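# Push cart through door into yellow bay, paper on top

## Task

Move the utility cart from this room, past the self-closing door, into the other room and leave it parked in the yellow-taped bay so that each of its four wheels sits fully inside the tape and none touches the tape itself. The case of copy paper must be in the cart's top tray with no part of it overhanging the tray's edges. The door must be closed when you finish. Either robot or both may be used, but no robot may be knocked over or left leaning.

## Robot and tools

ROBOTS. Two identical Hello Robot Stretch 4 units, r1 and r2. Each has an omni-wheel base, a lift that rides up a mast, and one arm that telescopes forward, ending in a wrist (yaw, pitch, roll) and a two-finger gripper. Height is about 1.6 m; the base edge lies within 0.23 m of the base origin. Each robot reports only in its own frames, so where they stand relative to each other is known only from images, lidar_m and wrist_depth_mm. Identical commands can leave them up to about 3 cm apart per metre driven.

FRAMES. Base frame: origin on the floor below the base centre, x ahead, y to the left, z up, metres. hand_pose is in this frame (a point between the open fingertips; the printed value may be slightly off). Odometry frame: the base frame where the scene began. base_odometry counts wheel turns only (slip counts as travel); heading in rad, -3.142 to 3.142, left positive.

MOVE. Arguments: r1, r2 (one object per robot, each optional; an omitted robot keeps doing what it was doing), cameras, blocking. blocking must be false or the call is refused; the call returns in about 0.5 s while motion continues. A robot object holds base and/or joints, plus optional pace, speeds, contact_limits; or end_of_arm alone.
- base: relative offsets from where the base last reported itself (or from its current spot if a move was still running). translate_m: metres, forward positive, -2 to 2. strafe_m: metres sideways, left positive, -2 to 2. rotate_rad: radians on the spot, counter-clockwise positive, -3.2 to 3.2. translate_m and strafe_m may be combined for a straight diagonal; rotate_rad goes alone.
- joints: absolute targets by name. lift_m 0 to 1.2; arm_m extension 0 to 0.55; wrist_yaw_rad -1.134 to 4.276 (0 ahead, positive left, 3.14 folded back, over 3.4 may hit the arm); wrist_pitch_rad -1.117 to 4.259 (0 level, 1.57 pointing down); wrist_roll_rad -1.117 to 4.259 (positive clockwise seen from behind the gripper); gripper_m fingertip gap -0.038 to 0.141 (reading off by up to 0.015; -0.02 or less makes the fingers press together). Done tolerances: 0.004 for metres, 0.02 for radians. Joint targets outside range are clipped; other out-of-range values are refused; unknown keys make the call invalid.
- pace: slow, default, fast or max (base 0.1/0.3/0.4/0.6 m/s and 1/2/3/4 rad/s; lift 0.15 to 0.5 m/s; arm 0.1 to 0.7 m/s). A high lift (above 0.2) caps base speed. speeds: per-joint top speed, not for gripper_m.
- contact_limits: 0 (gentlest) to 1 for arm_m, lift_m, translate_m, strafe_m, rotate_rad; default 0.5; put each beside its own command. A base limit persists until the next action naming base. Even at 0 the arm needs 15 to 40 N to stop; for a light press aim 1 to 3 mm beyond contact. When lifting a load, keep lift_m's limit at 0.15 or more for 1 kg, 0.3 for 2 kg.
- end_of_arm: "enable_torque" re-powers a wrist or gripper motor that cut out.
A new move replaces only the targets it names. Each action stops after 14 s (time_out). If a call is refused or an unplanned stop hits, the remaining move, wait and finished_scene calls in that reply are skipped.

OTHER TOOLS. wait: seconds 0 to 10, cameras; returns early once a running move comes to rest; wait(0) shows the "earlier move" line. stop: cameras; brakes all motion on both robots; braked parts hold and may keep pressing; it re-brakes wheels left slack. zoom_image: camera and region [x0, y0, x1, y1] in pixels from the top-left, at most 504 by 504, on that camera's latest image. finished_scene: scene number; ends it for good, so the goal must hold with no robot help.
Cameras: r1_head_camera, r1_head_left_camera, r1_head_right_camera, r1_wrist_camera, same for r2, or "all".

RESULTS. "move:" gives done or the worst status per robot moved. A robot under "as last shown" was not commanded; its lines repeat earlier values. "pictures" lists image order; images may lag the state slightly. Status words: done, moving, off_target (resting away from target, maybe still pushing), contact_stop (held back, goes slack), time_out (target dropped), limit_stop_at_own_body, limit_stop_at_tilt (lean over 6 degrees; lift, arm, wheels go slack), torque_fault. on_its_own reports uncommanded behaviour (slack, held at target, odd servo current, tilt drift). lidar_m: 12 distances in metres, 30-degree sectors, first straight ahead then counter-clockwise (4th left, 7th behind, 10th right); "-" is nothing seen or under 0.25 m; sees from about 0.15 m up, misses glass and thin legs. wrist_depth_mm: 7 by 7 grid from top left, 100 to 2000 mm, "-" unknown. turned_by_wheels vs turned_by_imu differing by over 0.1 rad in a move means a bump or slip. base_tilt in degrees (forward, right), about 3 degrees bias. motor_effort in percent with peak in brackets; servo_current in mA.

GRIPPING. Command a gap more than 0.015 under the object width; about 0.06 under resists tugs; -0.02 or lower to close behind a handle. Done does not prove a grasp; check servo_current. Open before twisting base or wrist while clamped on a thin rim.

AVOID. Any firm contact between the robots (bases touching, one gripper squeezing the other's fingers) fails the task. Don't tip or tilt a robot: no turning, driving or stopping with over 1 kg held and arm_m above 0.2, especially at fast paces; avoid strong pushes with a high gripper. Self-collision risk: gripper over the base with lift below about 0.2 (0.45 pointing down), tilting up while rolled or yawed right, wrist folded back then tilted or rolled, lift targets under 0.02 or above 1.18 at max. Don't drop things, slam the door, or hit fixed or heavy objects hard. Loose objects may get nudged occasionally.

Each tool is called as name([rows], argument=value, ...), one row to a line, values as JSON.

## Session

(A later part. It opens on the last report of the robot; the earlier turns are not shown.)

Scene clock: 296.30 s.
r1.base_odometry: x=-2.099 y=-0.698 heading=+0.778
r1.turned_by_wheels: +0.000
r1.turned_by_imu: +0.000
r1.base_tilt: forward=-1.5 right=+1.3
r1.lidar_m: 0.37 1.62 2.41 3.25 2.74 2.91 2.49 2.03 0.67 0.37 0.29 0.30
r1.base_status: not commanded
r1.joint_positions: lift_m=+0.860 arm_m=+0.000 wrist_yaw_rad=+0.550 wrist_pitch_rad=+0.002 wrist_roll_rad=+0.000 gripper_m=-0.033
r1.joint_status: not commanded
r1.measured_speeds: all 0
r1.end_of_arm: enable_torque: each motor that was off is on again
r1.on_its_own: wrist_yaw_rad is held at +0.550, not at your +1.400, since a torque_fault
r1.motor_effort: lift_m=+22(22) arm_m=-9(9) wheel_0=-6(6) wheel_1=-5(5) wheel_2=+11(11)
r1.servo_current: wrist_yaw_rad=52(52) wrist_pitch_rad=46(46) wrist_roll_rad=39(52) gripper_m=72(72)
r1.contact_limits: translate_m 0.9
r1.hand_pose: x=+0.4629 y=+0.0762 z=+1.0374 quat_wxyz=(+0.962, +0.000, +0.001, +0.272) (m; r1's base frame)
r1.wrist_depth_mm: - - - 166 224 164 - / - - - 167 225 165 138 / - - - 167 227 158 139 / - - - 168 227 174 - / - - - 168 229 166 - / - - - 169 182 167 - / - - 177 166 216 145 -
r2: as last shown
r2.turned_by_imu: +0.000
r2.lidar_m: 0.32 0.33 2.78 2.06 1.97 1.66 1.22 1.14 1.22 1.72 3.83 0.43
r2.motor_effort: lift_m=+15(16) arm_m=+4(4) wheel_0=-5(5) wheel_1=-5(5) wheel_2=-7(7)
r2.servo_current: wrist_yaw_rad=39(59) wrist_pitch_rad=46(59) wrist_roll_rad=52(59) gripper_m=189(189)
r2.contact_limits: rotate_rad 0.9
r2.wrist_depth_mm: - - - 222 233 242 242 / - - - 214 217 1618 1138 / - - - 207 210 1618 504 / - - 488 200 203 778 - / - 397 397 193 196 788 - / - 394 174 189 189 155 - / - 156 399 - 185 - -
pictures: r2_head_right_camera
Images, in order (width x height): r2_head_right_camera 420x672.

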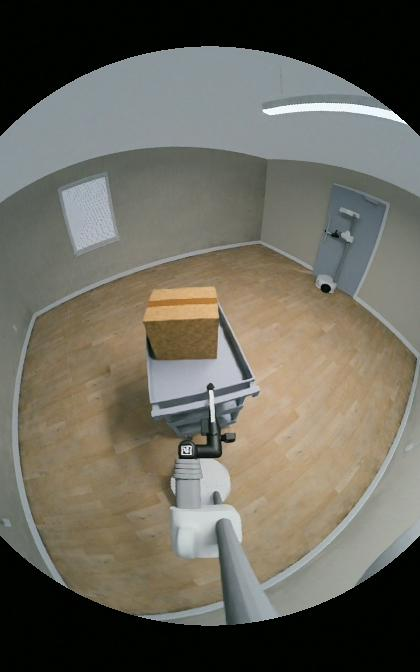

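move(r1={"base":{"translate_m":-0.152,"strafe_m":0.049},"joints":{"wrist_yaw_rad":0.85},"speeds":{"wrist_yaw_rad":0.18},"pace":"slow","contact_limits":{"translate_m":0.9}}, r2={"base":{"strafe_m":-0.5},"pace":"slow","contact_limits":{"strafe_m":0.9}}, blocking=false)

wait(seconds=3.8)

move(r1={"base":{"translate_m":-0.136,"strafe_m":0.005},"joints":{"wrist_yaw_rad":1.1},"speeds":{"wrist_yaw_rad":0.18},"pace":"slow","contact_limits":{"translate_m":0.9}}, blocking=false)

wait(seconds=3)

wait(seconds=1, cameras=["r1_head_camera","r1_head_left_camera","r2_head_camera","r2_head_right_camera"])

Scene clock: 325.63 s.
move: r1 moving; r2 moving
r1.base_odometry: x=-2.111 y=-0.704 heading=+0.777
r1.turned_by_wheels: -0.001
r1.turned_by_imu: -0.039
r1.base_tilt: forward=-1.5 right=+1.3
r1.lidar_m: 0.39 1.48 2.38 3.14 2.74 2.84 2.57 2.38 0.72 0.41 0.31 0.32
r1.base_status: translate_m moving; strafe_m moving
r1.joint_positions: lift_m=+0.860 arm_m=+0.000 wrist_yaw_rad=+0.604 wrist_pitch_rad=+0.002 wrist_roll_rad=+0.000 gripper_m=-0.033
r1.joint_status: wrist_yaw_rad moving
r1.measured_speeds: translate_m=-0.049 strafe_m=+0.017 rotate_rad=-0.003 lift_m=+0.000 arm_m=+0.000 wrist_yaw_rad=+0.144 wrist_pitch_rad=+0.000 wrist_roll_rad=+0.000
r1.motor_effort: lift_m=+22(22) arm_m=-9(9) wheel_0=-16(16) wheel_1=-6(11) wheel_2=+11(15)
r1.servo_current: wrist_yaw_rad=163(163) wrist_pitch_rad=46(46) wrist_roll_rad=52(65) gripper_m=78(78)
r1.contact_limits: translate_m 0.9
r1.hand_pose: x=+0.4584 y=+0.0917 z=+1.0374 quat_wxyz=(+0.955, +0.000, +0.001, +0.297) (m; r1's base frame)
r1.wrist_depth_mm: - - - 167 229 175 - / - - - 167 232 169 142 / - - - 168 233 177 143 / - - - 167 233 170 - / - - - 170 234 170 - / - - - 168 180 170 - / - - 158 165 208 150 -
r2.base_odometry: x=-0.905 y=+1.021 heading=-1.868
r2.turned_by_wheels: +0.000
r2.turned_by_imu: +0.001
r2.base_tilt: forward=-0.7 right=+0.0
r2.lidar_m: 0.33 0.31 2.76 2.05 1.99 1.62 1.19 1.16 1.22 1.72 3.79 0.41
r2.base_status: strafe_m moving
r2.joint_positions: lift_m=+0.672 arm_m=+0.000 wrist_yaw_rad=-0.003 wrist_pitch_rad=+0.008 wrist_roll_rad=+1.568 gripper_m=-0.032
r2.joint_status: not commanded
r2.measured_speeds: translate_m=+0.000 strafe_m=-0.056 rotate_rad=+0.002 lift_m=+0.000 arm_m=+0.000 wrist_yaw_rad=+0.000 wrist_pitch_rad=+0.000 wrist_roll_rad=+0.000
r2.motor_effort: lift_m=+15(16) arm_m=+4(4) wheel_0=+7(11) wheel_1=-6(9) wheel_2=+0(6)
r2.servo_current: wrist_yaw_rad=52(52) wrist_pitch_rad=52(52) wrist_roll_rad=46(52) gripper_m=189(195)
r2.contact_limits: strafe_m 0.9
r2.hand_pose: x=+0.4590 y=-0.0883 z=+0.8481 quat_wxyz=(+0.708, +0.706, +0.002, -0.004) (m; r2's base frame)
r2.wrist_depth_mm: - - - 223 233 237 240 / - - - 215 218 1618 1138 / - - - 207 211 1661 477 / - - 591 201 203 778 - / - 397 397 194 196 798 - / - 392 175 189 189 156 - / - 157 394 - 185 723 -
pictures: none

Scene clock: 327.97 s.
earlier move: r1 off_target; r2 moving
r1.base_odometry: x=-2.241 y=-0.769 heading=+0.776
r1.turned_by_wheels: +0.000
r1.turned_by_imu: -0.070
r1.base_tilt: forward=-1.5 right=+1.3
r1.lidar_m: 0.36 1.56 2.42 3.06 2.62 2.58 2.53 2.33 1.02 0.53 0.39 0.34
r1.base_status: done
r1.joint_positions: lift_m=+0.860 arm_m=+0.000 wrist_yaw_rad=+0.815 wrist_pitch_rad=+0.002 wrist_roll_rad=+0.000 gripper_m=-0.033
r1.joint_status: wrist_yaw_rad off_target (ended at +0.813, target +0.850)
r1.measured_speeds: all 0
r1.motor_effort: lift_m=+22(22) arm_m=-9(9) wheel_0=-15(20) wheel_1=-9(16) wheel_2=+5(15)
r1.servo_current: wrist_yaw_rad=260(390) wrist_pitch_rad=39(52) wrist_roll_rad=46(72) gripper_m=65(78)
r1.contact_limits: translate_m 0.9
r1.hand_pose: x=+0.4328 y=+0.1499 z=+1.0374 quat_wxyz=(+0.918, +0.000, +0.001, +0.396) (m; r1's base frame)
r1.wrist_depth_mm: - - - 161 229 179 - / - - - 162 231 172 - / - - - 163 234 181 147 / - - - 163 234 174 - / - - - 172 223 174 - / - - - 164 179 167 - / - - 157 162 223 153 -
r2.base_odometry: x=-1.121 y=+1.087 heading=-1.867
r2.turned_by_wheels: +0.001
r2.turned_by_imu: +0.003
r2.base_tilt: forward=-0.7 right=+0.1
r2.lidar_m: 0.26 0.26 3.07 2.28 2.20 1.46 1.09 1.06 1.09 1.57 3.61 0.44
r2.base_status: strafe_m moving
r2.joint_positions: lift_m=+0.672 arm_m=+0.000 wrist_yaw_rad=+0.013 wrist_pitch_rad=+0.008 wrist_roll_rad=+1.570 gripper_m=-0.032
r2.joint_status: not commanded
r2.measured_speeds: translate_m=+0.000 strafe_m=-0.100 rotate_rad=-0.001 lift_m=+0.000 arm_m=+0.000 wrist_yaw_rad=+0.000 wrist_pitch_rad=+0.000 wrist_roll_rad=+0.002
r2.motor_effort: lift_m=+16(16) arm_m=+4(4) wheel_0=+12(16) wheel_1=-5(9) wheel_2=+2(6)
r2.servo_current: wrist_yaw_rad=72(85) wrist_pitch_rad=52(59) wrist_roll_rad=46(65) gripper_m=182(195)
r2.contact_limits: strafe_m 0.9
r2.hand_pose: x=+0.4603 y=-0.0838 z=+0.8481 quat_wxyz=(+0.707, +0.707, +0.007, +0.002) (m; r2's base frame)
r2.wrist_depth_mm: - - - 226 - 1618 1118 / - - - 257 273 282 282 / - - - 236 245 1618 1205 / - - - 216 224 1808 508 / - - - 202 208 759 - / - 392 173 190 191 156 - / - 156 375 - 184 151 -
wait: 2.33 of 3.8 s (r1 has come to rest)
pictures: none

Scene clock: 328.47 s.
earlier move: r2 moving
move: r1 moving
r1.base_odometry: x=-2.251 y=-0.778 heading=+0.774
r1.turned_by_wheels: -0.002
r1.turned_by_imu: -0.004
r1.base_tilt: forward=-1.5 right=+1.3
r1.lidar_m: 0.36 0.41 2.45 3.06 2.74 2.53 2.54 2.33 1.03 0.55 0.39 0.34
r1.base_status: translate_m moving; strafe_m moving
r1.joint_positions: lift_m=+0.860 arm_m=+0.000 wrist_yaw_rad=+0.882 wrist_pitch_rad=+0.002 wrist_roll_rad=+0.000 gripper_m=-0.033
r1.joint_status: wrist_yaw_rad moving
r1.measured_speeds: translate_m=-0.049 strafe_m=+0.003 rotate_rad=+0.000 lift_m=+0.000 arm_m=+0.000 wrist_yaw_rad=+0.160 wrist_pitch_rad=+0.000 wrist_roll_rad=+0.000
r1.motor_effort: lift_m=+22(22) arm_m=-9(9) wheel_0=-17(19) wheel_1=-12(13) wheel_2=+6(9)
r1.servo_current: wrist_yaw_rad=481(481) wrist_pitch_rad=39(46) wrist_roll_rad=46(59) gripper_m=65(72)
r1.contact_limits: translate_m 0.9
r1.hand_pose: x=+0.4222 y=+0.1670 z=+1.0374 quat_wxyz=(+0.904, +0.000, +0.001, +0.427) (m; r1's base frame)
r1.wrist_depth_mm: - - - 169 229 187 - / - - - - 232 181 - / - - - - 221 181 146 / - - - - 223 181 152 / - - - - 221 181 153 / - - - 184 172 173 153 / - - 156 164 222 159 -
r2.base_odometry: x=-1.169 y=+1.102 heading=-1.867
r2.turned_by_wheels: +0.000
r2.turned_by_imu: +0.001
r2.base_tilt: forward=-0.7 right=+0.1
r2.lidar_m: 0.29 0.27 3.10 2.33 2.23 1.43 1.08 1.02 1.08 1.52 3.56 0.44
r2.base_status: strafe_m moving
r2.joint_positions: lift_m=+0.672 arm_m=+0.000 wrist_yaw_rad=+0.013 wrist_pitch_rad=+0.008 wrist_roll_rad=+1.571 gripper_m=-0.032
r2.joint_status: not commanded
r2.measured_speeds: translate_m=+0.000 strafe_m=-0.100 rotate_rad=+0.002 lift_m=+0.000 arm_m=+0.000 wrist_yaw_rad=+0.000 wrist_pitch_rad=+0.000 wrist_roll_rad=+0.000
r2.motor_effort: lift_m=+15(16) arm_m=+4(4) wheel_0=+11(15) wheel_1=-5(5) wheel_2=+2(4)
r2.servo_current: wrist_yaw_rad=72(78) wrist_pitch_rad=52(59) wrist_roll_rad=46(52) gripper_m=182(189)
r2.contact_limits: strafe_m 0.9
r2.hand_pose: x=+0.4603 y=-0.0838 z=+0.8481 quat_wxyz=(+0.707, +0.707, +0.007, +0.002) (m; r2's base frame)
r2.wrist_depth_mm: - - - 228 - 1618 1138 / - - - 258 282 283 286 / - - - 240 248 1618 1205 / - - - 219 225 1708 480 / - - - 203 209 778 - / - 392 174 190 192 156 - / - 156 375 - 185 154 -
pictures: none

Scene clock: 330.60 s.
earlier move: r1 off_target; r2 moving
r1.base_odometry: x=-2.342 y=-0.860 heading=+0.775
r1.turned_by_wheels: +0.000
r1.turned_by_imu: -0.004
r1.base_tilt: forward=-1.5 right=+1.3
r1.lidar_m: 0.36 0.37 2.53 3.15 5.08 2.33 2.47 2.21 1.17 0.70 0.43 0.35
r1.base_status: done
r1.joint_positions: lift_m=+0.860 arm_m=+0.000 wrist_yaw_rad=+1.062 wrist_pitch_rad=+0.002 wrist_roll_rad=+0.000 gripper_m=-0.033
r1.joint_status: wrist_yaw_rad off_target (ended at +1.060, target +1.100)
r1.measured_speeds: all 0
r1.motor_effort: lift_m=+22(22) arm_m=-9(9) wheel_0=-13(22) wheel_1=-8(14) wheel_2=+3(9)
r1.servo_current: wrist_yaw_rad=319(572) wrist_pitch_rad=46(52) wrist_roll_rad=46(72) gripper_m=65(78)
r1.contact_limits: translate_m 0.9
r1.hand_pose: x=+0.3883 y=+0.2092 z=+1.0374 quat_wxyz=(+0.862, -0.001, +0.001, +0.506) (m; r1's base frame)
r1.wrist_depth_mm: - - - 160 220 177 - / - - - 160 223 170 142 / - - - 161 224 180 143 / - - - 163 224 172 - / - - - - 225 173 - / - - - 164 178 173 - / - - 156 161 213 154 -
r2.base_odometry: x=-1.361 y=+1.160 heading=-1.867
r2.turned_by_wheels: +0.000
r2.turned_by_imu: +0.002
r2.base_tilt: forward=-0.7 right=+0.1
r2.lidar_m: 0.25 0.25 3.34 2.49 2.41 1.29 0.97 0.92 0.98 1.36 3.39 0.43
r2.base_status: strafe_m moving
r2.joint_positions: lift_m=+0.672 arm_m=+0.000 wrist_yaw_rad=+0.013 wrist_pitch_rad=+0.008 wrist_roll_rad=+1.572 gripper_m=-0.032
r2.joint_status: not commanded
r2.measured_speeds: translate_m=+0.000 strafe_m=-0.047 rotate_rad=-0.003 lift_m=+0.000 arm_m=+0.000 wrist_yaw_rad=+0.000 wrist_pitch_rad=+0.000 wrist_roll_rad=+0.000
r2.motor_effort: lift_m=+15(16) arm_m=+4(4) wheel_0=+9(17) wheel_1=+0(6) wheel_2=+3(5)
r2.servo_current: wrist_yaw_rad=72(85) wrist_pitch_rad=59(59) wrist_roll_rad=59(65) gripper_m=182(189)
r2.contact_limits: strafe_m 0.9
r2.hand_pose: x=+0.4604 y=-0.0836 z=+0.8481 quat_wxyz=(+0.707, +0.707, +0.007, +0.002) (m; r2's base frame)
r2.wrist_depth_mm: - - - 247 - 1576 1138 / - - - 268 - 1430 1060 / - - - 258 300 1499 1118 / - - - 228 242 1661 477 / - - - 208 215 1808 - / - 394 168 191 191 156 - / - 151 366 - 177 158 -
wait: 2.13 of 3 s (r1 has come to rest)
pictures: none

Scene clock: 331.27 s.
earlier move: r2 done
r1.base_odometry: x=-2.342 y=-0.860 heading=+0.775
r1.turned_by_wheels: +0.000
r1.turned_by_imu: +0.000
r1.base_tilt: forward=-1.5 right=+1.3
r1.lidar_m: 0.34 0.37 2.54 3.19 5.08 2.33 2.43 2.23 1.15 0.70 0.42 0.35
r1.base_status: done
r1.joint_positions: lift_m=+0.860 arm_m=+0.000 wrist_yaw_rad=+1.062 wrist_pitch_rad=+0.002 wrist_roll_rad=+0.000 gripper_m=-0.033
r1.joint_status: wrist_yaw_rad off_target (ended at +1.060, target +1.100)
r1.measured_speeds: all 0
r1.on_its_own: wrist_yaw_rad is at rest, and its servo_current (293 mA) is outside its rest range (0 to 104 mA)
r1.motor_effort: lift_m=+22(22) arm_m=-9(9) wheel_0=-13(22) wheel_1=-9(14) wheel_2=+3(9)
r1.servo_current: wrist_yaw_rad=293(572) wrist_pitch_rad=46(52) wrist_roll_rad=52(72) gripper_m=65(78)
r1.contact_limits: translate_m 0.9
r1.hand_pose: x=+0.3883 y=+0.2092 z=+1.0374 quat_wxyz=(+0.862, -0.001, +0.001, +0.506) (m; r1's base frame)
r1.wrist_depth_mm: - - - 160 221 177 - / - - - 161 222 170 143 / - - - 162 223 180 144 / - - - 162 225 172 - / - - - - 225 173 - / - - - 163 178 173 - / - - 157 161 213 154 -
r2.base_odometry: x=-1.370 y=+1.163 heading=-1.867
r2.turned_by_wheels: +0.000
r2.turned_by_imu: +0.000
r2.base_tilt: forward=-0.6 right=+0.1
r2.lidar_m: 0.26 0.25 3.36 2.49 2.40 1.31 0.97 0.92 0.98 1.38 3.39 0.41
r2.base_status: done
r2.joint_positions: lift_m=+0.672 arm_m=+0.000 wrist_yaw_rad=+0.013 wrist_pitch_rad=+0.008 wrist_roll_rad=+1.572 gripper_m=-0.032
r2.joint_status: not commanded
r2.measured_speeds: all 0
r2.motor_effort: lift_m=+15(16) arm_m=+4(4) wheel_0=+10(17) wheel_1=+0(6) wheel_2=+3(5)
r2.servo_current: wrist_yaw_rad=72(85) wrist_pitch_rad=46(59) wrist_roll_rad=46(65) gripper_m=189(189)
r2.contact_limits: strafe_m 0.9
r2.hand_pose: x=+0.4604 y=-0.0836 z=+0.8481 quat_wxyz=(+0.707, +0.707, +0.007, +0.002) (m; r2's base frame)
r2.wrist_depth_mm: - - - 246 - 1576 1118 / - - - 270 - 1430 1078 / - - - 258 300 1464 1138 / - - - 229 243 1618 477 / - - - 209 216 1661 - / - 392 168 191 191 157 - / - 150 368 - 177 158 -
wait: 0.67 of 1 s (r2 has come to rest)
pictures: r1_head_camera, r1_head_left_camera, r2_head_camera, r2_head_right_camera
Images, in order (width x height): r1_head_camera 420x560, r1_head_left_camera 420x672, r2_head_camera 420x560, r2_head_right_camera 420x672.

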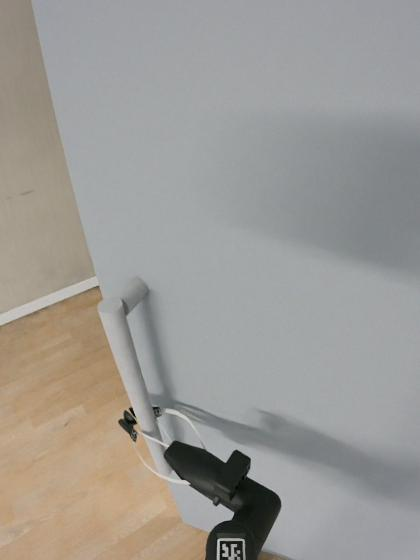

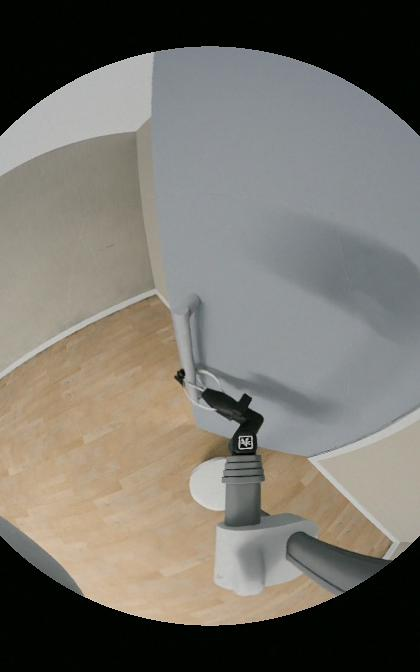

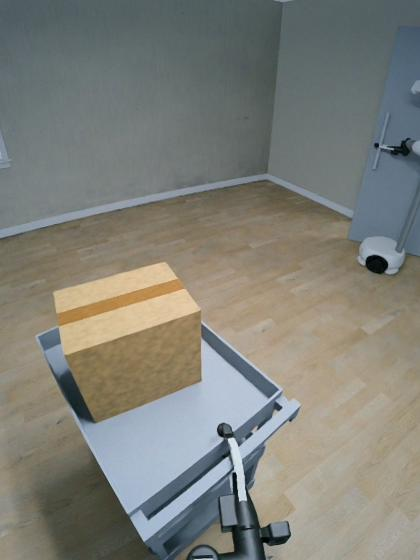

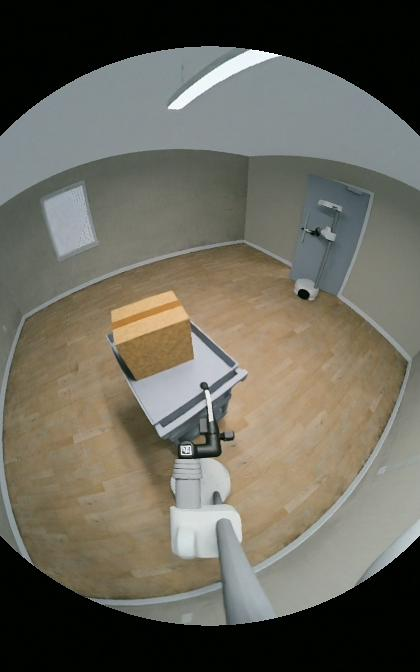

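move(r1={"base":{"translate_m":-0.178,"strafe_m":-0.046},"joints":{"wrist_yaw_rad":1.4},"speeds":{"wrist_yaw_rad":0.18},"pace":"slow","contact_limits":{"translate_m":0.9}}, r2={"base":{"rotate_rad":0.75},"pace":"slow","contact_limits":{"rotate_rad":0.9}}, blocking=false)

wait(seconds=1.5, cameras=["r2_head_camera","r2_wrist_camera"])

wait(seconds=3)

move(r1={"base":{"translate_m":-0.137,"strafe_m":-0.087},"joints":{"wrist_yaw_rad":1.7},"speeds":{"wrist_yaw_rad":0.18},"pace":"slow","contact_limits":{"translate_m":0.9}}, blocking=false)

wait(seconds=3, cameras=["r1_head_camera","r1_head_left_camera","r2_head_camera","r2_wrist_camera"])

Scene clock: 349.17 s.
move: r1 moving; r2 moving
r1.base_odometry: x=-2.348 y=-0.871 heading=+0.773
r1.turned_by_wheels: -0.002
r1.turned_by_imu: -0.004
r1.base_tilt: forward=-1.6 right=+1.3
r1.lidar_m: 0.37 0.38 2.56 3.17 5.06 2.32 2.41 2.21 1.18 0.71 0.40 0.33
r1.base_status: translate_m moving; strafe_m moving
r1.joint_positions: lift_m=+0.860 arm_m=+0.000 wrist_yaw_rad=+1.131 wrist_pitch_rad=+0.002 wrist_roll_rad=+0.000 gripper_m=-0.033
r1.joint_status: wrist_yaw_rad moving
r1.measured_speeds: translate_m=-0.050 strafe_m=-0.013 rotate_rad=+0.000 lift_m=+0.000 arm_m=+0.000 wrist_yaw_rad=+0.170 wrist_pitch_rad=+0.000 wrist_roll_rad=+0.000
r1.motor_effort: lift_m=+22(22) arm_m=-9(9) wheel_0=-19(19) wheel_1=-13(15) wheel_2=+6(9)
r1.servo_current: wrist_yaw_rad=514(514) wrist_pitch_rad=46(46) wrist_roll_rad=39(52) gripper_m=65(65)
r1.contact_limits: translate_m 0.9
r1.hand_pose: x=+0.3733 y=+0.2237 z=+1.0374 quat_wxyz=(+0.844, -0.001, +0.001, +0.536) (m; r1's base frame)
r1.wrist_depth_mm: - - - 163 216 182 - / - - - 165 220 176 - / - - - 166 220 186 147 / - - - - 224 179 - / - - - - 224 180 - / - - - 183 173 170 - / - - 156 163 226 156 -
r2.base_odometry: x=-1.370 y=+1.163 heading=-1.744
r2.turned_by_wheels: +0.123
r2.turned_by_imu: +0.119
r2.base_tilt: forward=-0.7 right=+0.1
r2.lidar_m: 0.26 0.25 3.01 2.45 2.35 1.17 0.93 0.92 0.99 1.59 2.82 0.43
r2.base_status: rotate_rad moving
r2.joint_positions: lift_m=+0.672 arm_m=+0.000 wrist_yaw_rad=-0.007 wrist_pitch_rad=+0.008 wrist_roll_rad=+1.572 gripper_m=-0.032
r2.joint_status: not commanded
r2.measured_speeds: translate_m=+0.001 strafe_m=+0.000 rotate_rad=+0.485 lift_m=+0.000 arm_m=+0.000 wrist_yaw_rad=-0.040 wrist_pitch_rad=+0.000 wrist_roll_rad=+0.000
r2.motor_effort: lift_m=+15(16) arm_m=+4(4) wheel_0=-14(14) wheel_1=-6(6) wheel_2=-18(18)
r2.servo_current: wrist_yaw_rad=59(91) wrist_pitch_rad=59(59) wrist_roll_rad=52(52) gripper_m=189(189)
r2.contact_limits: rotate_rad 0.9
r2.hand_pose: x=+0.4586 y=-0.0894 z=+0.8481 quat_wxyz=(+0.707, +0.707, +0.000, -0.005) (m; r2's base frame)
r2.wrist_depth_mm: - - - 236 - 1618 1118 / - - - 266 290 291 293 / - - - 244 254 1661 1182 / - - - 220 231 1618 492 / - - 402 202 208 683 - / - 389 174 189 191 156 - / - 157 368 - 182 - -
pictures: none

Scene clock: 350.67 s.
earlier move: r1 moving; r2 moving
r1.base_odometry: x=-2.420 y=-0.989 heading=+0.774
r1.turned_by_wheels: +0.002
r1.turned_by_imu: -0.002
r1.base_tilt: forward=-1.5 right=+1.3
r1.lidar_m: 0.33 0.34 2.68 3.31 2.24 2.29 2.28 2.08 1.25 0.82 0.47 0.35
r1.base_status: translate_m moving; strafe_m moving
r1.joint_positions: lift_m=+0.860 arm_m=+0.000 wrist_yaw_rad=+1.375 wrist_pitch_rad=+0.002 wrist_roll_rad=+0.000 gripper_m=-0.033
r1.joint_status: wrist_yaw_rad moving
r1.measured_speeds: translate_m=-0.082 strafe_m=-0.023 rotate_rad=+0.005 lift_m=+0.000 arm_m=+0.000 wrist_yaw_rad=+0.064 wrist_pitch_rad=+0.000 wrist_roll_rad=+0.000
r1.motor_effort: lift_m=+22(22) arm_m=-9(9) wheel_0=-3(19) wheel_1=-10(15) wheel_2=+8(9)
r1.servo_current: wrist_yaw_rad=195(540) wrist_pitch_rad=39(52) wrist_roll_rad=59(59) gripper_m=65(72)
r1.contact_limits: translate_m 0.9
r1.hand_pose: x=+0.3133 y=+0.2658 z=+1.0374 quat_wxyz=(+0.773, -0.001, +0.001, +0.634) (m; r1's base frame)
r1.wrist_depth_mm: - - - 162 229 156 - / - - - 162 216 157 128 / - - - 167 234 158 129 / - - - 163 219 167 129 / - - - 168 236 159 - / - - - 165 182 167 129 / - - 157 162 204 135 -
r2.base_odometry: x=-1.370 y=+1.163 heading=-1.119
r2.turned_by_wheels: +0.625
r2.turned_by_imu: +0.605
r2.base_tilt: forward=-0.7 right=+0.0
r2.lidar_m: 0.38 0.53 2.42 1.96 1.12 0.93 0.93 1.09 1.83 2.69 3.08 0.34
r2.base_status: rotate_rad moving
r2.joint_positions: lift_m=+0.672 arm_m=+0.000 wrist_yaw_rad=-0.013 wrist_pitch_rad=+0.008 wrist_roll_rad=+1.569 gripper_m=-0.032
r2.joint_status: not commanded
r2.measured_speeds: all 0
r2.motor_effort: lift_m=+15(16) arm_m=-4(4) wheel_0=-11(17) wheel_1=-6(10) wheel_2=-10(21)
r2.servo_current: wrist_yaw_rad=85(91) wrist_pitch_rad=52(59) wrist_roll_rad=39(59) gripper_m=176(189)
r2.contact_limits: rotate_rad 0.9
r2.hand_pose: x=+0.4582 y=-0.0911 z=+0.8481 quat_wxyz=(+0.708, +0.707, -0.002, -0.007) (m; r2's base frame)
r2.wrist_depth_mm: - 327 - - 131 - - / 351 336 - 140 141 - - / - 377 - - 152 - - / - 430 - - 165 - - / - - 108 180 181 - - / - - 120 191 196 155 - / - - - - - 1499 436
wait: 1.50 s; no rest
pictures: r2_head_camera, r2_wrist_camera
Images, in order (width x height): r2_head_camera 420x560, r2_wrist_camera 616x392.

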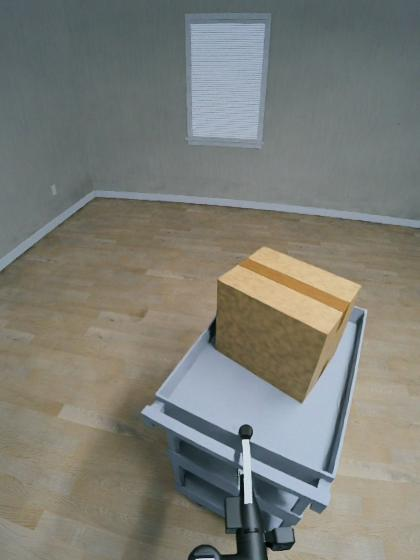

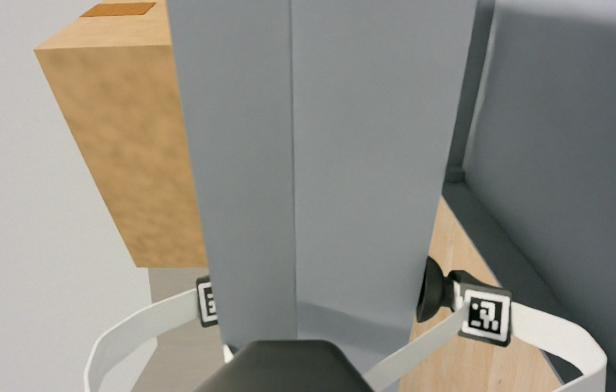

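Scene clock: 350.70 s.
earlier move: r1 moving; r2 done
r1.base_odometry: x=-2.421 y=-0.991 heading=+0.774
r1.turned_by_wheels: +0.000
r1.turned_by_imu: +0.000
r1.base_tilt: forward=-1.5 right=+1.3
r1.lidar_m: 0.34 0.34 2.66 3.31 2.24 2.28 2.30 2.08 1.26 0.83 0.47 0.36
r1.base_status: translate_m moving; strafe_m moving
r1.joint_positions: lift_m=+0.860 arm_m=+0.000 wrist_yaw_rad=+1.376 wrist_pitch_rad=+0.002 wrist_roll_rad=+0.000 gripper_m=-0.033
r1.joint_status: wrist_yaw_rad moving
r1.measured_speeds: translate_m=-0.081 strafe_m=-0.020 rotate_rad=+0.001 lift_m=+0.000 arm_m=+0.000 wrist_yaw_rad=+0.051 wrist_pitch_rad=+0.000 wrist_roll_rad=+0.000
r1.motor_effort: lift_m=+22(22) arm_m=-9(9) wheel_0=-5(19) wheel_1=-8(15) wheel_2=+8(9)
r1.servo_current: wrist_yaw_rad=137(540) wrist_pitch_rad=46(52) wrist_roll_rad=39(59) gripper_m=65(72)
r1.contact_limits: translate_m 0.9
r1.hand_pose: x=+0.3129 y=+0.2661 z=+1.0374 quat_wxyz=(+0.772, -0.001, +0.001, +0.635) (m; r1's base frame)
r1.wrist_depth_mm: - - - 163 229 156 - / - - - 163 215 156 127 / - - - 167 232 157 128 / - - - 163 216 167 128 / - - - 168 235 158 - / - - - 164 182 158 129 / - - 158 162 202 135 -
r2.base_odometry: x=-1.370 y=+1.163 heading=-1.119
r2.turned_by_wheels: +0.000
r2.turned_by_imu: +0.000
r2.base_tilt: forward=-0.7 right=+0.1
r2.lidar_m: 0.37 0.50 2.41 1.95 1.08 0.93 0.93 1.07 1.85 2.66 3.09 0.35
r2.base_status: done
r2.joint_positions: lift_m=+0.672 arm_m=+0.000 wrist_yaw_rad=-0.013 wrist_pitch_rad=+0.008 wrist_roll_rad=+1.569 gripper_m=-0.032
r2.joint_status: not commanded
r2.measured_speeds: all 0
r2.motor_effort: lift_m=+15(16) arm_m=-4(4) wheel_0=-7(17) wheel_1=-5(10) wheel_2=-9(21)
r2.servo_current: wrist_yaw_rad=72(91) wrist_pitch_rad=52(59) wrist_roll_rad=46(59) gripper_m=176(189)
r2.contact_limits: rotate_rad 0.9
r2.hand_pose: x=+0.4582 y=-0.0911 z=+0.8481 quat_wxyz=(+0.708, +0.707, -0.002, -0.007) (m; r2's base frame)
r2.wrist_depth_mm: - 327 - - 131 - - / 347 336 - 141 141 - - / - 375 - - 152 - - / - 430 - - 165 - - / - - 108 181 181 - - / - - 120 190 196 156 - / - - - - - 1576 433
wait: 0.03 of 3 s (r2 has come to rest)
pictures: none

Scene clock: 351.20 s.
earlier move: r1 replaced
move: r1 moving
r1.base_odometry: x=-2.439 y=-1.033 heading=+0.774
r1.turned_by_wheels: +0.000
r1.turned_by_imu: +0.000
r1.base_tilt: forward=-1.6 right=+1.2
r1.lidar_m: 0.33 0.35 2.71 3.40 2.27 2.30 2.23 2.04 1.28 0.81 0.48 0.34
r1.base_status: earlier translate_m replaced; earlier strafe_m replaced; translate_m moving; strafe_m moving
r1.joint_positions: lift_m=+0.860 arm_m=+0.000 wrist_yaw_rad=+1.464 wrist_pitch_rad=+0.002 wrist_roll_rad=+0.000 gripper_m=-0.033
r1.joint_status: wrist_yaw_rad moving
r1.measured_speeds: translate_m=-0.082 strafe_m=-0.049 rotate_rad=+0.009 lift_m=+0.000 arm_m=+0.000 wrist_yaw_rad=+0.199 wrist_pitch_rad=+0.000 wrist_roll_rad=+0.000
r1.motor_effort: lift_m=+22(22) arm_m=-9(9) wheel_0=+0(4) wheel_1=-11(16) wheel_2=+11(14)
r1.servo_current: wrist_yaw_rad=98(176) wrist_pitch_rad=33(46) wrist_roll_rad=52(59) gripper_m=59(72)
r1.contact_limits: translate_m 0.9
r1.hand_pose: x=+0.2890 y=+0.2774 z=+1.0374 quat_wxyz=(+0.744, -0.001, +0.001, +0.668) (m; r1's base frame)
r1.wrist_depth_mm: - - - 162 227 151 - / - - - 165 212 153 - / - - - 166 213 162 - / - - - 166 214 163 124 / - - - 166 233 163 - / - - - 166 181 154 - / - - 175 163 200 138 -
r2: as last shown
r2.base_tilt: forward=-0.6 right=+0.0
r2.lidar_m: 0.37 0.51 2.42 1.97 1.12 0.93 0.90 1.09 1.85 2.64 3.00 0.33
r2.motor_effort: lift_m=+16(16) arm_m=-3(4) wheel_0=-7(7) wheel_1=-6(6) wheel_2=-9(10)
r2.servo_current: wrist_yaw_rad=78(85) wrist_pitch_rad=46(59) wrist_roll_rad=52(65) gripper_m=176(189)
r2.contact_limits: rotate_rad 0.9
r2.wrist_depth_mm: - 327 - - 131 - - / 349 334 - 140 141 - - / - 377 - - 152 - - / - 427 - - 165 - - / - - 108 180 181 - - / - - 120 192 196 156 - / - - - - - 1499 430
pictures: none

Scene clock: 353.23 s.
earlier move: r1 done
r1.base_odometry: x=-2.458 y=-1.149 heading=+0.775
r1.turned_by_wheels: +0.001
r1.turned_by_imu: +0.122
r1.base_tilt: forward=-1.5 right=+1.2
r1.lidar_m: 0.28 0.30 0.31 3.85 2.26 2.48 2.07 1.96 1.09 0.77 0.43 0.28
r1.base_status: done
r1.joint_positions: lift_m=+0.860 arm_m=+0.000 wrist_yaw_rad=+1.696 wrist_pitch_rad=+0.002 wrist_roll_rad=+0.000 gripper_m=-0.033
r1.joint_status: all done
r1.measured_speeds: all 0
r1.motor_effort: lift_m=+22(22) arm_m=-7(9) wheel_0=+11(20) wheel_1=-9(16) wheel_2=+8(16)
r1.servo_current: wrist_yaw_rad=52(176) wrist_pitch_rad=46(52) wrist_roll_rad=46(78) gripper_m=65(72)
r1.contact_limits: translate_m 0.9
r1.hand_pose: x=+0.2221 y=+0.2970 z=+1.0374 quat_wxyz=(+0.662, -0.001, +0.001, +0.750) (m; r1's base frame)
r1.wrist_depth_mm: - - - 165 - 139 - / - - - 165 - 153 - / - - - 168 - 155 - / - - - 166 - 155 - / - - - 169 - 142 - / - - - 166 180 156 - / - - 166 164 220 133 -
r2.base_odometry: x=-1.370 y=+1.163 heading=-1.119
r2.turned_by_wheels: +0.000
r2.turned_by_imu: +0.000
r2.base_tilt: forward=-0.7 right=+0.0
r2.lidar_m: 0.40 0.49 2.43 1.94 1.12 0.92 0.94 1.08 1.86 2.61 2.93 0.33
r2.base_status: not commanded
r2.joint_positions: lift_m=+0.672 arm_m=+0.000 wrist_yaw_rad=-0.013 wrist_pitch_rad=+0.008 wrist_roll_rad=+1.569 gripper_m=-0.032
r2.joint_status: not commanded
r2.measured_speeds: all 0
r2.motor_effort: lift_m=+15(16) arm_m=-3(4) wheel_0=-7(8) wheel_1=-5(6) wheel_2=-9(10)
r2.servo_current: wrist_yaw_rad=65(85) wrist_pitch_rad=52(59) wrist_roll_rad=46(65) gripper_m=176(189)
r2.contact_limits: rotate_rad 0.9
r2.hand_pose: x=+0.4582 y=-0.0911 z=+0.8481 quat_wxyz=(+0.708, +0.707, -0.002, -0.007) (m; r2's base frame)
r2.wrist_depth_mm: - 327 - - 131 - - / 347 336 - 140 141 - - / - 375 - - 152 - - / - 430 - - 165 - - / - - 108 181 181 - - / - - 120 191 196 156 - / - - - - - 1499 430
wait: 2.03 of 3 s (r1 has come to rest)
pictures: r1_head_camera, r1_head_left_camera, r2_head_camera, r2_wrist_camera
Images, in order (width x height): r1_head_camera 420x560, r1_head_left_camera 420x672, r2_head_camera 420x560, r2_wrist_camera 616x392.

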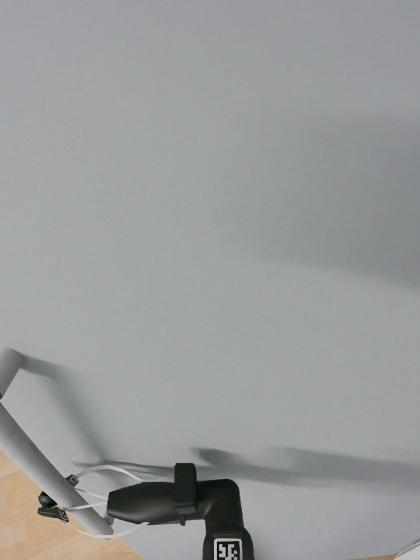

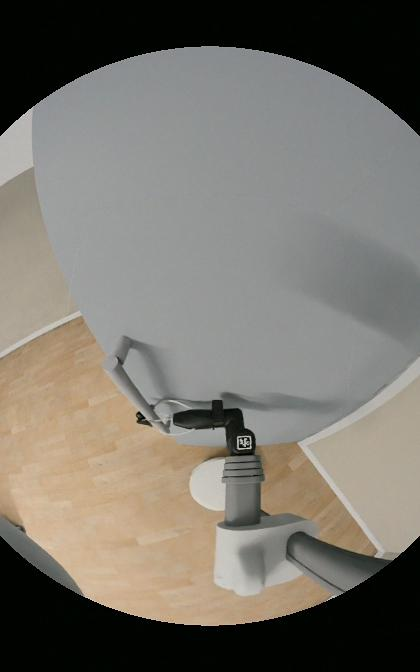

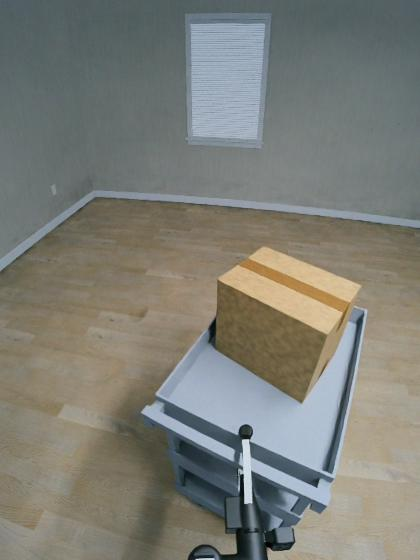

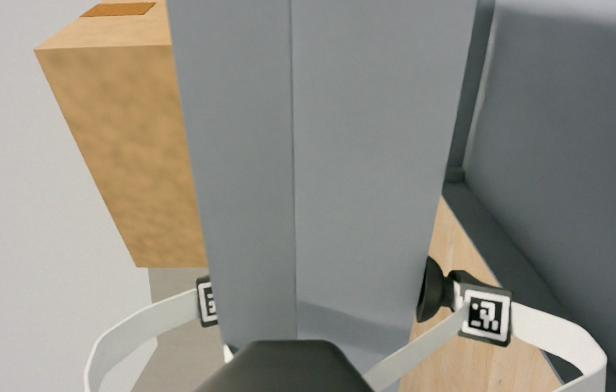

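move(r1={"base":{"translate_m":-0.093,"strafe_m":-0.105},"joints":{"wrist_yaw_rad":1.96},"speeds":{"wrist_yaw_rad":0.18},"pace":"slow","contact_limits":{"translate_m":0.9}}, r2={"base":{"strafe_m":-0.5},"pace":"slow","contact_limits":{"strafe_m":0.9}}, blocking=false)

wait(seconds=4)

wait(seconds=4, cameras=["r1_head_left_camera","r2_head_camera","r2_head_right_camera","r2_wrist_camera"])

Scene clock: 364.40 s.
move: r1 moving; r2 moving
r1.base_odometry: x=-2.458 y=-1.162 heading=+0.776
r1.turned_by_wheels: +0.001
r1.turned_by_imu: +0.026
r1.base_tilt: forward=-1.6 right=+1.2
r1.lidar_m: 0.28 0.28 0.32 3.97 2.28 2.54 2.03 1.96 1.05 0.75 0.39 0.28
r1.base_status: translate_m moving; strafe_m moving
r1.joint_positions: lift_m=+0.860 arm_m=+0.000 wrist_yaw_rad=+1.753 wrist_pitch_rad=+0.002 wrist_roll_rad=+0.000 gripper_m=-0.033
r1.joint_status: wrist_yaw_rad moving
r1.measured_speeds: translate_m=-0.033 strafe_m=-0.037 rotate_rad=+0.000 lift_m=+0.000 arm_m=+0.000 wrist_yaw_rad=+0.187 wrist_pitch_rad=+0.000 wrist_roll_rad=+0.000
r1.motor_effort: lift_m=+22(22) arm_m=-7(7) wheel_0=+8(14) wheel_1=-14(17) wheel_2=+12(14)
r1.servo_current: wrist_yaw_rad=189(215) wrist_pitch_rad=46(46) wrist_roll_rad=46(52) gripper_m=65(72)
r1.contact_limits: translate_m 0.9
r1.hand_pose: x=+0.2049 y=+0.2995 z=+1.0374 quat_wxyz=(+0.640, -0.001, +0.001, +0.768) (m; r1's base frame)
r1.wrist_depth_mm: - - - 164 - 141 - / - - - 163 - 142 - / - - - 167 - 160 - / - - - 165 - 161 - / - - - 167 - 144 - / - - - 166 180 145 - / - - 156 163 - 136 -
r2.base_odometry: x=-1.383 y=+1.157 heading=-1.119
r2.turned_by_wheels: +0.000
r2.turned_by_imu: +0.001
r2.base_tilt: forward=-0.7 right=+0.0
r2.lidar_m: 0.37 0.48 2.42 1.96 1.10 0.94 0.95 1.09 1.88 2.61 2.88 0.33
r2.base_status: strafe_m moving
r2.joint_positions: lift_m=+0.672 arm_m=+0.000 wrist_yaw_rad=-0.013 wrist_pitch_rad=+0.008 wrist_roll_rad=+1.569 gripper_m=-0.032
r2.joint_status: not commanded
r2.measured_speeds: translate_m=-0.001 strafe_m=-0.056 rotate_rad=+0.005 lift_m=+0.000 arm_m=+0.000 wrist_yaw_rad=+0.000 wrist_pitch_rad=+0.000 wrist_roll_rad=+0.000
r2.motor_effort: lift_m=+15(16) arm_m=-4(4) wheel_0=+9(11) wheel_1=-9(10) wheel_2=-1(8)
r2.servo_current: wrist_yaw_rad=72(85) wrist_pitch_rad=52(65) wrist_roll_rad=59(65) gripper_m=182(182)
r2.contact_limits: strafe_m 0.9
r2.hand_pose: x=+0.4582 y=-0.0911 z=+0.8481 quat_wxyz=(+0.708, +0.707, -0.002, -0.007) (m; r2's base frame)
r2.wrist_depth_mm: - 355 - - 130 - - / 347 334 - 140 140 - - / - 375 - 151 151 - - / - 427 - - 163 - - / - - 107 179 180 - - / - - 170 195 194 157 - / - - - - - 1464 430
pictures: none

Scene clock: 367.93 s.
earlier move: r1 torque_fault; r2 moving
torque_fault: r1.wrist_yaw_rad switched itself off since the last result.
r1.base_odometry: x=-2.451 y=-1.289 heading=+0.775
r1.turned_by_wheels: -0.001
r1.turned_by_imu: +0.484
r1.base_tilt: forward=-1.5 right=+1.3
r1.lidar_m: 0.30 0.38 3.72 2.27 2.28 2.13 2.00 0.94 0.65 0.36 0.28 0.26
r1.base_status: done
r1.joint_positions: lift_m=+0.860 arm_m=+0.000 wrist_yaw_rad=+0.868 wrist_pitch_rad=+0.002 wrist_roll_rad=+0.000 gripper_m=-0.033
r1.joint_status: wrist_yaw_rad torque_fault (moved -0.828 of +0.264)
r1.measured_speeds: all 0
r1.on_its_own: wrist_yaw_rad is off since a torque_fault, until you send "end_of_arm": "enable_torque" (your +1.960 is given up)
r1.motor_effort: lift_m=+20(22) arm_m=-8(8) wheel_0=+0(21) wheel_1=-8(21) wheel_2=+12(23)
r1.servo_current: wrist_yaw_rad=33(988) wrist_pitch_rad=39(52) wrist_roll_rad=52(72) gripper_m=65(72)
r1.contact_limits: translate_m 0.9
r1.hand_pose: x=+0.4244 y=+0.1635 z=+1.0376 quat_wxyz=(+0.907, +0.000, +0.001, +0.420) (m; r1's base frame)
r1.wrist_depth_mm: - - - 167 241 161 - / - - - 167 223 152 - / - - - 168 247 163 - / - - - 168 248 163 - / - - - 168 249 154 - / - - - 168 181 154 - / - - 176 167 225 135 -
r2.base_odometry: x=-1.694 y=+1.006 heading=-1.119
r2.turned_by_wheels: +0.000
r2.turned_by_imu: +0.002
r2.base_tilt: forward=-0.6 right=+0.1
r2.lidar_m: 0.36 0.39 2.77 2.13 1.22 1.01 1.02 1.18 2.03 2.38 2.67 0.37
r2.base_status: strafe_m moving
r2.joint_positions: lift_m=+0.672 arm_m=+0.000 wrist_yaw_rad=+0.006 wrist_pitch_rad=+0.008 wrist_roll_rad=+1.572 gripper_m=-0.032
r2.joint_status: not commanded
r2.measured_speeds: translate_m=+0.000 strafe_m=-0.100 rotate_rad=-0.003 lift_m=+0.000 arm_m=+0.000 wrist_yaw_rad=+0.000 wrist_pitch_rad=+0.000 wrist_roll_rad=+0.000
r2.motor_effort: lift_m=+15(16) arm_m=-4(4) wheel_0=+9(16) wheel_1=-8(10) wheel_2=+0(8)
r2.servo_current: wrist_yaw_rad=46(85) wrist_pitch_rad=52(65) wrist_roll_rad=59(65) gripper_m=176(189)
r2.contact_limits: strafe_m 0.9
r2.hand_pose: x=+0.4598 y=-0.0858 z=+0.8481 quat_wxyz=(+0.707, +0.707, +0.005, -0.001) (m; r2's base frame)
r2.wrist_depth_mm: - - 114 170 171 1499 1118 / - - 116 172 174 732 - / - 377 370 177 179 768 - / - 384 382 181 182 778 - / - 410 123 183 186 788 - / - 430 126 188 189 158 - / - 156 455 - 192 158 500
wait: 3.53 of 4 s (r1 has come to rest)
pictures: none

not run: a stop that you did not command came earlier in this reply.

wait(seconds=2, cameras=["r1_head_left_camera","r1_head_camera","r2_head_camera","r2_head_right_camera","r2_wrist_camera"])

Scene clock: 376.20 s.
earlier move: r2 done
r1.base_odometry: x=-2.451 y=-1.289 heading=+0.775
r1.turned_by_wheels: +0.000
r1.turned_by_imu: -0.001
r1.base_tilt: forward=-1.5 right=+1.3
r1.lidar_m: 0.32 0.38 3.69 2.15 2.16 2.12 2.01 0.98 0.65 0.37 0.28 0.26
r1.base_status: done
r1.joint_positions: lift_m=+0.860 arm_m=+0.000 wrist_yaw_rad=+0.868 wrist_pitch_rad=+0.002 wrist_roll_rad=+0.000 gripper_m=-0.033
r1.joint_status: wrist_yaw_rad torque_fault (moved -0.828 of +0.264)
r1.measured_speeds: all 0
r1.on_its_own: wrist_yaw_rad is off since a torque_fault, until you send "end_of_arm": "enable_torque" (your +1.960 is given up)
r1.motor_effort: lift_m=+20(22) arm_m=-8(8) wheel_0=+0(21) wheel_1=-9(21) wheel_2=+12(23)
r1.servo_current: wrist_yaw_rad=46(988) wrist_pitch_rad=39(59) wrist_roll_rad=59(72) gripper_m=59(72)
r1.contact_limits: translate_m 0.9
r1.hand_pose: x=+0.4244 y=+0.1635 z=+1.0376 quat_wxyz=(+0.907, +0.000, +0.001, +0.420) (m; r1's base frame)
r1.wrist_depth_mm: - - - 167 222 161 - / - - - 167 244 153 - / - - - 167 247 163 - / - - - 167 248 164 - / - - - 168 249 154 - / - - - 168 182 154 - / - - 176 166 225 135 -
r2.base_odometry: x=-1.819 y=+0.945 heading=-1.119
r2.turned_by_wheels: +0.000
r2.turned_by_imu: +0.002
r2.base_tilt: forward=-0.6 right=+0.0
r2.lidar_m: 0.33 0.35 2.91 2.18 1.24 1.04 1.05 1.23 2.12 2.25 2.50 0.40
r2.base_status: done
r2.joint_positions: lift_m=+0.672 arm_m=+0.000 wrist_yaw_rad=+0.006 wrist_pitch_rad=+0.008 wrist_roll_rad=+1.572 gripper_m=-0.032
r2.joint_status: not commanded
r2.measured_speeds: all 0
r2.motor_effort: lift_m=+16(16) arm_m=-3(4) wheel_0=+6(16) wheel_1=-3(10) wheel_2=+1(8)
r2.servo_current: wrist_yaw_rad=52(85) wrist_pitch_rad=52(65) wrist_roll_rad=46(72) gripper_m=182(189)
r2.contact_limits: strafe_m 0.9
r2.hand_pose: x=+0.4598 y=-0.0857 z=+0.8481 quat_wxyz=(+0.707, +0.707, +0.005, -0.001) (m; r2's base frame)
r2.wrist_depth_mm: - - - 196 198 1618 1118 / - - - 195 195 1618 521 / - - - 193 194 768 - / - 394 389 191 193 788 - / - 399 397 189 191 778 - / - 410 168 189 189 156 - / - 149 418 - 188 - -
wait: 0.00 of 2 s (r2 has come to rest)
pictures: r1_head_camera, r1_head_left_camera, r2_head_camera, r2_head_right_camera, r2_wrist_camera
Images, in order (width x height): r1_head_camera 420x560, r1_head_left_camera 420x672, r2_head_camera 420x560, r2_head_right_camera 420x672, r2_wrist_camera 616x392.

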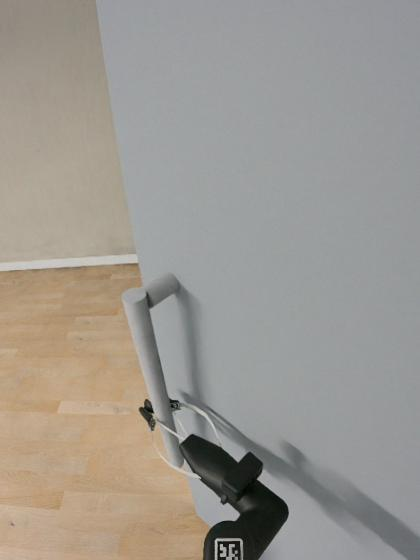

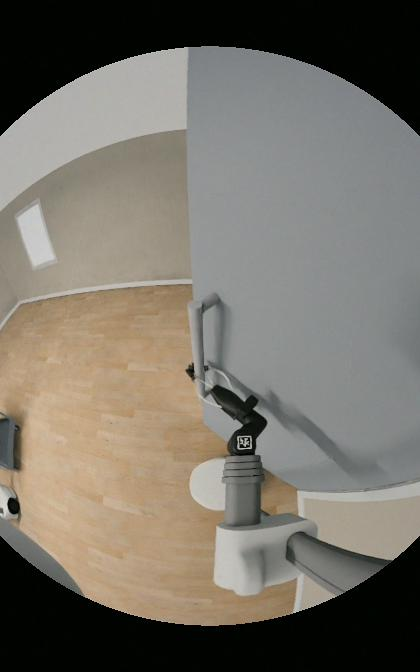

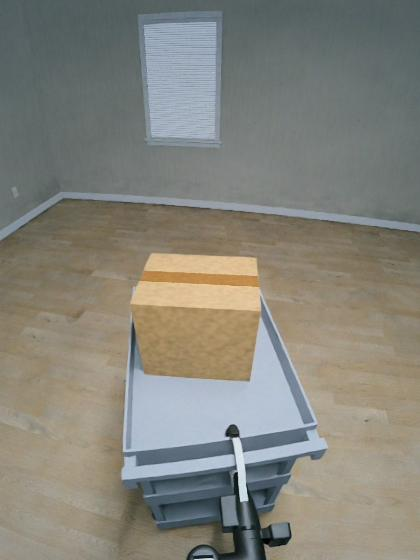

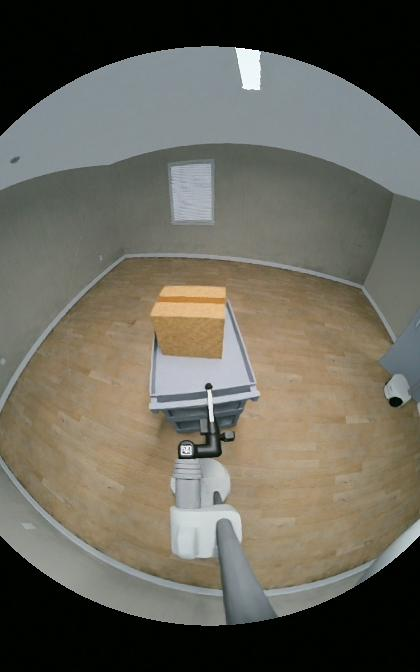

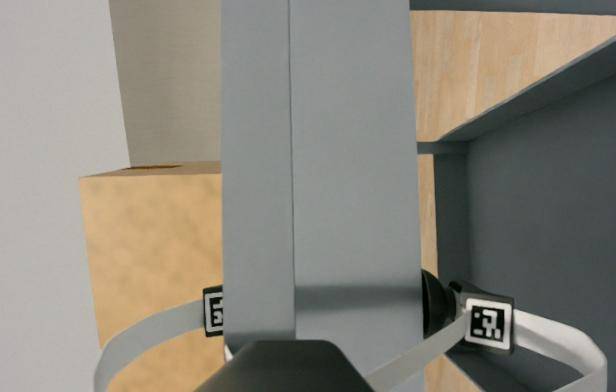

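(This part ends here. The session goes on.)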